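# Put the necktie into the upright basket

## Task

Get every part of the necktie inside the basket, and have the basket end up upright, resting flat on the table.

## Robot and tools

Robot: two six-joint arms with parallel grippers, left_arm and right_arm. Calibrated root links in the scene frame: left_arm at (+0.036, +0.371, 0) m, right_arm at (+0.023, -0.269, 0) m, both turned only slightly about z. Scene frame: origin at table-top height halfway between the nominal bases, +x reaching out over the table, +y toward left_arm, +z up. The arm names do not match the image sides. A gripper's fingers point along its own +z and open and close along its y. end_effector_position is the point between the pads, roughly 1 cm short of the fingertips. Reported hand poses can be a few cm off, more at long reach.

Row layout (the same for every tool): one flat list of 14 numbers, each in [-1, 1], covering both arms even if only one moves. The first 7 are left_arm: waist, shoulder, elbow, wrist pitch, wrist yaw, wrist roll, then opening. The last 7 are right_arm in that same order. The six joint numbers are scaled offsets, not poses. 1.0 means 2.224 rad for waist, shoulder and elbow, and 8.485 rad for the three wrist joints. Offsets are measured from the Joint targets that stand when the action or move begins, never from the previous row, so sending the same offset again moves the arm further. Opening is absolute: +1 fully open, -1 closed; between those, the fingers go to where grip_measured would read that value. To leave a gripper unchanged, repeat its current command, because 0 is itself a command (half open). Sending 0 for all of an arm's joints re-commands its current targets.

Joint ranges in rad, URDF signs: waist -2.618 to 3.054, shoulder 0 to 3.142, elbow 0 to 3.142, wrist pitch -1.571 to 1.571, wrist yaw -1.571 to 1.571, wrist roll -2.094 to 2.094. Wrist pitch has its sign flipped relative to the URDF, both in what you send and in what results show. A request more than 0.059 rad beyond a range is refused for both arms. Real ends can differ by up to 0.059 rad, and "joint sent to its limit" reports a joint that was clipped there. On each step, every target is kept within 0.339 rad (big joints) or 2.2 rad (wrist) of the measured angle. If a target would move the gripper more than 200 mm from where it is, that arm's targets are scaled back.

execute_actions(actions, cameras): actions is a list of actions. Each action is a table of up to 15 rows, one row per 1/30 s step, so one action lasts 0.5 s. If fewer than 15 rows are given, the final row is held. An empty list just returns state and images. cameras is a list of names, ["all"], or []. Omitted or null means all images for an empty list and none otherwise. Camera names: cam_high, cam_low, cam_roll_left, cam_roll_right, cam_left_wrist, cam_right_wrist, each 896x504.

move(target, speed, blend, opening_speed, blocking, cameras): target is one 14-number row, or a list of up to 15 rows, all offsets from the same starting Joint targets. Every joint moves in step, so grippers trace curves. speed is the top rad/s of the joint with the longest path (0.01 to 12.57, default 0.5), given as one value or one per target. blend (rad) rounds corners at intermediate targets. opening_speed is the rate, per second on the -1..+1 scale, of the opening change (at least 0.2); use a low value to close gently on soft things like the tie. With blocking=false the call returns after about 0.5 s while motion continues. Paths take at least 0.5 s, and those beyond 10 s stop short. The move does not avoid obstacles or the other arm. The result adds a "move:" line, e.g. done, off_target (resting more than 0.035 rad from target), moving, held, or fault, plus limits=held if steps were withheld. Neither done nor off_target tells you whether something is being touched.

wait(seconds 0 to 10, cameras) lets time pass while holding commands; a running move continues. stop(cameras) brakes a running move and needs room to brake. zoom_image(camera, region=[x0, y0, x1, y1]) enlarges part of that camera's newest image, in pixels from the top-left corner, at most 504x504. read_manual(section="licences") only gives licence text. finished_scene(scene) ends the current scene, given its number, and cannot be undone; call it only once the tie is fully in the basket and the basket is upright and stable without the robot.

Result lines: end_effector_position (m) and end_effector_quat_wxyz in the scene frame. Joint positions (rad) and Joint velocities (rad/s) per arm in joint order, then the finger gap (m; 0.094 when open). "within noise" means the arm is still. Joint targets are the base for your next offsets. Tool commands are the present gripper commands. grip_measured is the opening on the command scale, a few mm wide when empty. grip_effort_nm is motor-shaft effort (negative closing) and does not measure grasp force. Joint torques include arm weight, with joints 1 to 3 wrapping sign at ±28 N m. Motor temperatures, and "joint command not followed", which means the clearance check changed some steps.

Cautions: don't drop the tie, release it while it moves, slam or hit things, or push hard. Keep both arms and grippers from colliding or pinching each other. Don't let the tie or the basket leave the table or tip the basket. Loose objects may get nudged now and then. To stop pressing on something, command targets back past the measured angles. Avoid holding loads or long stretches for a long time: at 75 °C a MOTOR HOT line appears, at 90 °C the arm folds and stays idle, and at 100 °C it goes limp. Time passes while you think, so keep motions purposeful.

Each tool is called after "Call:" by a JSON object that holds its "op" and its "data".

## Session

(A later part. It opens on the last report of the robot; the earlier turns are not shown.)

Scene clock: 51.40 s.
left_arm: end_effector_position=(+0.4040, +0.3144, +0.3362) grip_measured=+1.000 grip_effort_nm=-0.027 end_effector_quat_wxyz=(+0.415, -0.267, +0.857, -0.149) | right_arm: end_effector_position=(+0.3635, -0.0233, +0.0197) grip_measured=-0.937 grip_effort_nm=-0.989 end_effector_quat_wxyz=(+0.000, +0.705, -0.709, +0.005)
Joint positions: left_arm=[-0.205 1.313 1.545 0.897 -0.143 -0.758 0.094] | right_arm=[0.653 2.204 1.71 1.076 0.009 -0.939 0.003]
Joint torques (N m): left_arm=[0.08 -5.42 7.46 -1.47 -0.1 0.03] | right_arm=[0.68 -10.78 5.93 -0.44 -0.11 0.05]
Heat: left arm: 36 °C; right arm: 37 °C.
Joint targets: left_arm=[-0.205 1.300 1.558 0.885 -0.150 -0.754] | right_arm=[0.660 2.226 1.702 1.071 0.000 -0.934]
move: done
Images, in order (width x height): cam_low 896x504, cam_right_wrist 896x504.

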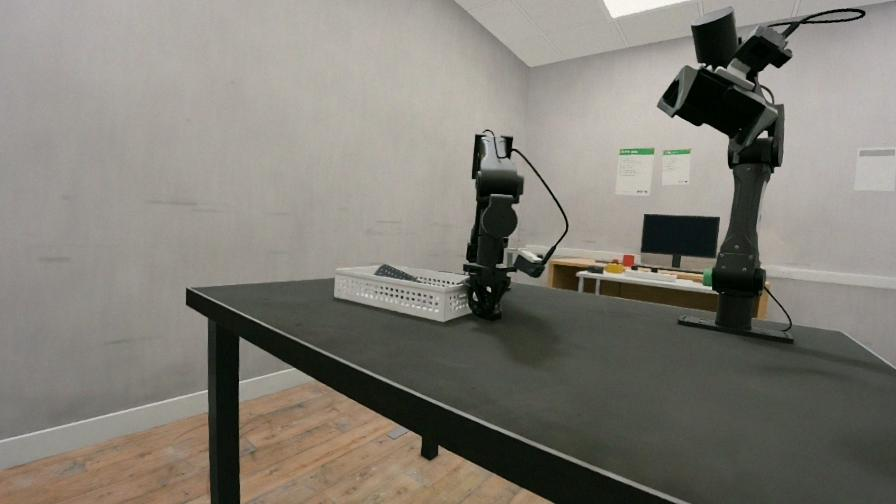

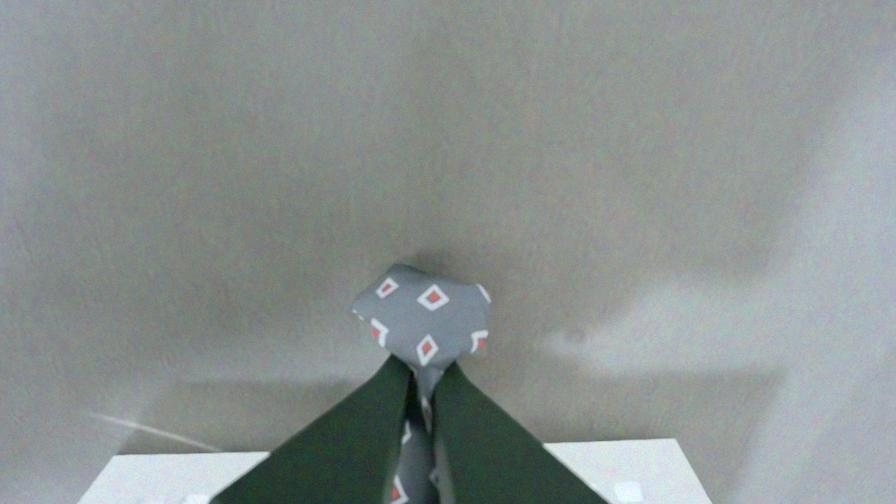

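Call:
{"op": "move", "data": {"target": [[0,0,0,0,0,0,1,0,-0.0261,0.2122,0.0588,0,0,-1],[0,0,0,0,0,0,1,-0.1951,-0.1479,0.033,0.0445,0,-0.049,-1],[0,0,0,0,0,0,1,-0.1951,-0.1425,-0.103,0.0075,0,-0.049,-1]], "speed": 0.6, "blend": [0.08,0.08,0]}}

Call:
{"op": "move", "data": {"target": [0,0,0,0,0,0,1,0,0,0,0,0,0,0.5], "opening_speed": 1.5, "cameras": ["cam_high","cam_roll_left","cam_roll_right","cam_right_wrist"]}}

Scene clock: 55.80 s.
left_arm: end_effector_position=(+0.4040, +0.3144, +0.3362) grip_measured=+1.000 grip_effort_nm=-0.032 end_effector_quat_wxyz=(+0.415, -0.267, +0.857, -0.149) | right_arm: end_effector_position=(+0.3703, -0.1996, +0.0631) grip_measured=-0.954 grip_effort_nm=-1.043 end_effector_quat_wxyz=(+0.013, +0.697, -0.717, -0.004)
Joint positions: left_arm=[-0.205 1.313 1.545 0.897 -0.143 -0.758 0.094] | right_arm=[0.226 1.937 1.482 1.142 0.008 -1.343 0.002]
Joint torques (N m): left_arm=[0.06 -5.44 7.47 -1.47 -0.09 0.03] | right_arm=[0.12 -12.64 5.78 -0.39 -0.1 -0.06]
Heat: left arm: 36 °C; right arm: 38 °C.
Joint targets: left_arm=[-0.205 1.300 1.558 0.885 -0.150 -0.754] | right_arm=[0.226 1.909 1.473 1.134 0.000 -1.350]
move: done

Scene clock: 57.03 s.
left_arm: end_effector_position=(+0.4040, +0.3144, +0.3362) grip_measured=+1.000 grip_effort_nm=-0.022 end_effector_quat_wxyz=(+0.415, -0.267, +0.857, -0.149) | right_arm: end_effector_position=(+0.3706, -0.1996, +0.0631) grip_measured=+0.497 grip_effort_nm=0.120 end_effector_quat_wxyz=(+0.012, +0.697, -0.717, -0.003)
Joint positions: left_arm=[-0.205 1.313 1.545 0.897 -0.143 -0.758 0.094] | right_arm=[0.226 1.937 1.482 1.14 0.008 -1.344 0.07]
Joint torques (N m): left_arm=[0.06 -5.42 7.47 -1.47 -0.1 0.03] | right_arm=[0.08 -12.75 5.71 -0.39 -0.09 -0.05]
Heat: left arm: 36 °C; right arm: 38 °C.
Joint targets: left_arm=[-0.205 1.300 1.558 0.885 -0.150 -0.754] | right_arm=[0.226 1.909 1.473 1.134 0.000 -1.350]
move: done
Images, in order (width x height): cam_high 896x504, cam_roll_left 896x504, cam_roll_right 896x504, cam_right_wrist 896x504.

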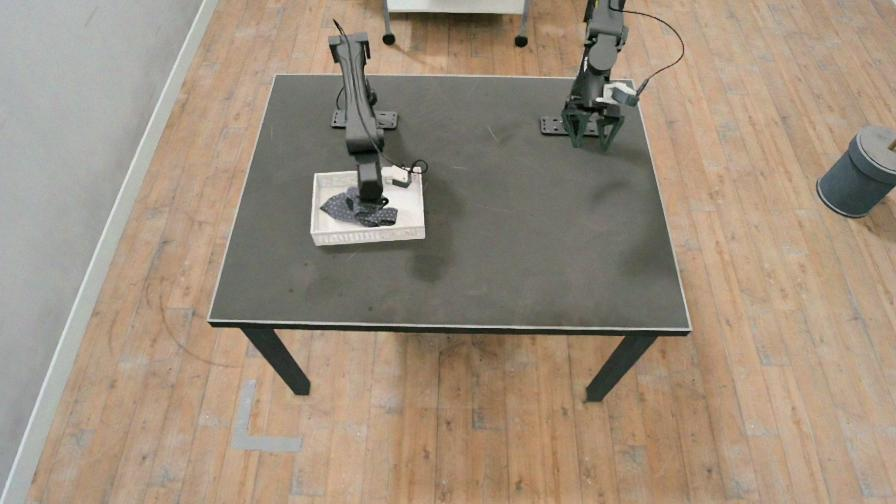

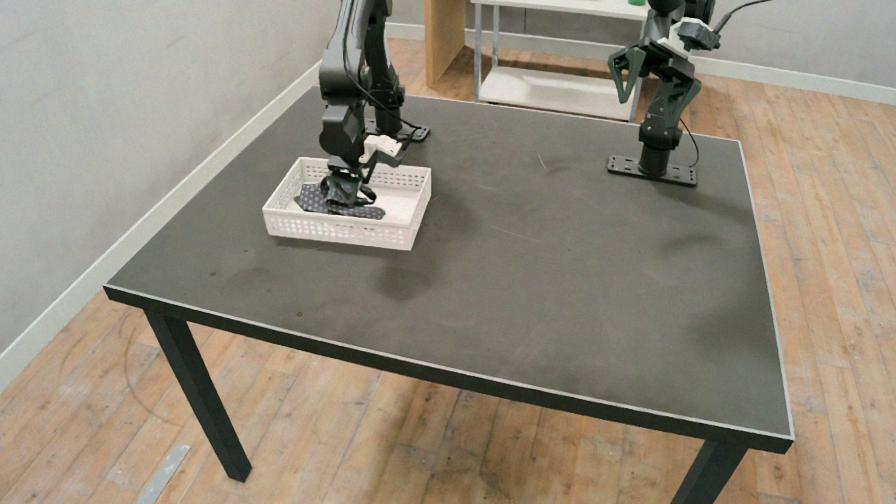

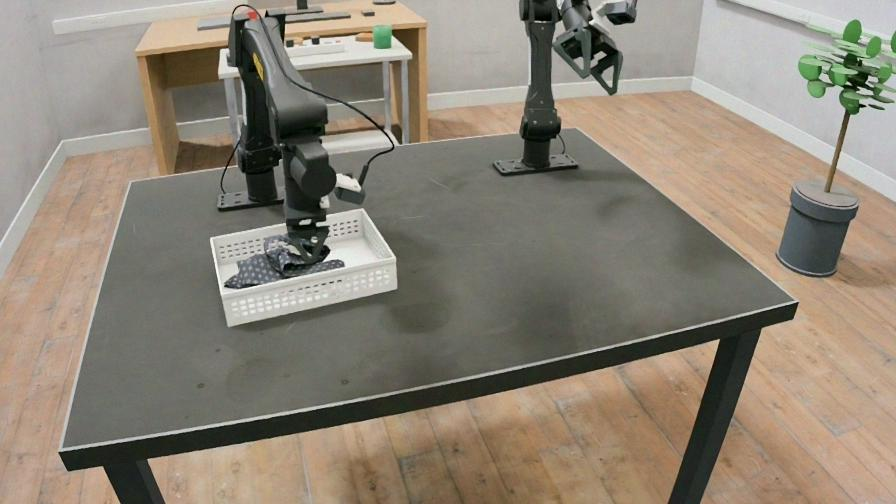

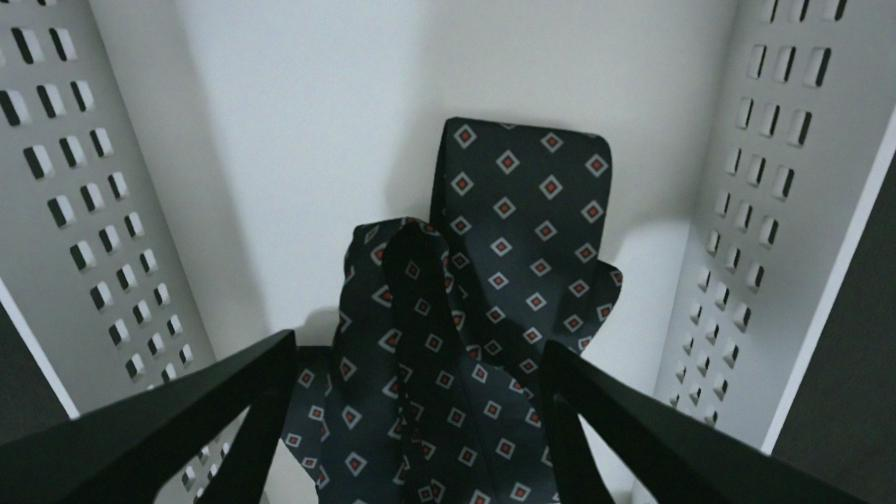

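Call:
{"op": "move", "data": {"target": [0,0,0,0,0,0,1,0,-0.0054,0.136,0.037,0,0,0.5], "cameras": ["cam_low","cam_right_wrist"]}}

Call:
{"op": "finished_scene", "data": {"scene": 1}}

Scene clock: 59.10 s.
left_arm: end_effector_position=(+0.4040, +0.3144, +0.3362) grip_measured=+1.000 grip_effort_nm=-0.022 end_effector_quat_wxyz=(+0.415, -0.267, +0.857, -0.149) | right_arm: end_effector_position=(+0.3697, -0.1998, +0.1308) grip_measured=+0.497 grip_effort_nm=0.120 end_effector_quat_wxyz=(+0.023, +0.697, -0.717, -0.010)
Joint positions: left_arm=[-0.205 1.313 1.545 0.897 -0.143 -0.758 0.094] | right_arm=[0.226 1.936 1.75 1.434 0.008 -1.344 0.07]
Joint torques (N m): left_arm=[0.09 -5.42 7.46 -1.47 -0.1 0.03] | right_arm=[0.03 -13.78 8.83 -0.08 -0.09 -0.05]
Motor temperatures (°C): left_arm=[22 31 36 35 21 24 22] | right_arm=[25 39 31 29 26 24 22]
Heat: left arm: 36 °C; right arm: 39 °C.
Joint targets: left_arm=[-0.205 1.300 1.558 0.885 -0.150 -0.754] | right_arm=[0.226 1.897 1.776 1.448 0.000 -1.350]
move: off_target (right_arm); right_arm: the shoulder is farthest, 0.039 rad from its target
Images, in order (width x height): cam_low 896x504, cam_right_wrist 896x504.

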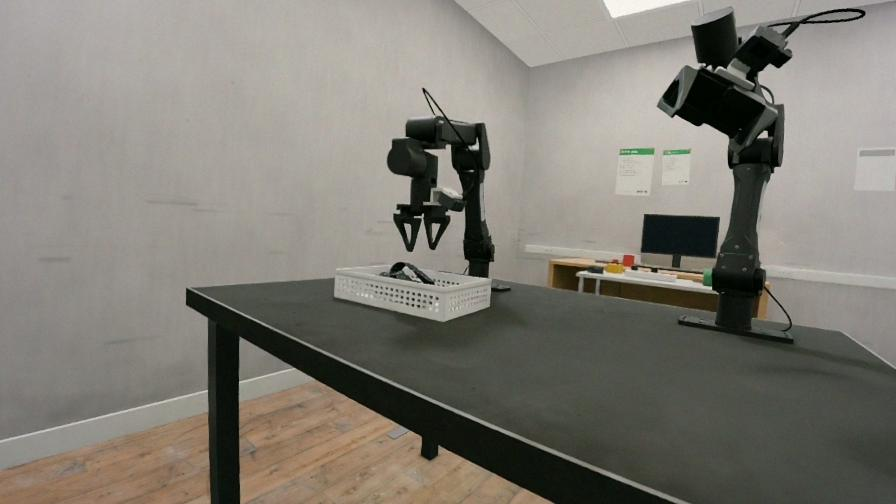

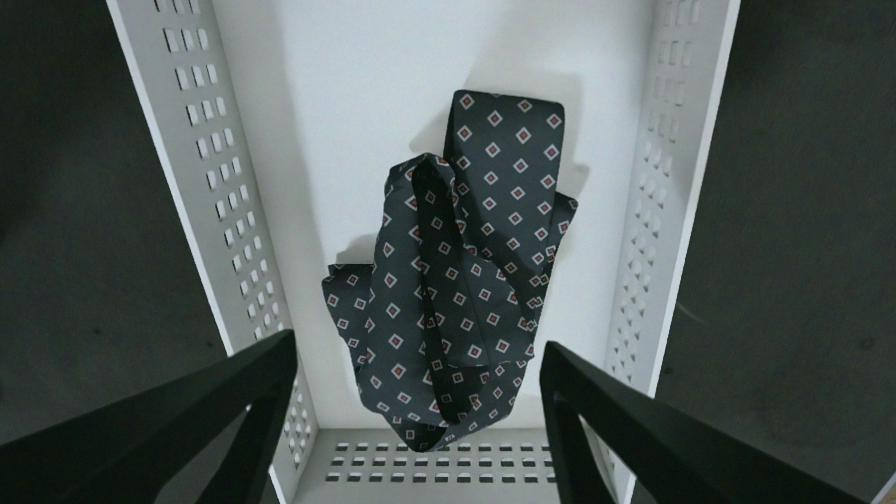

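The scene is finished: the task was done.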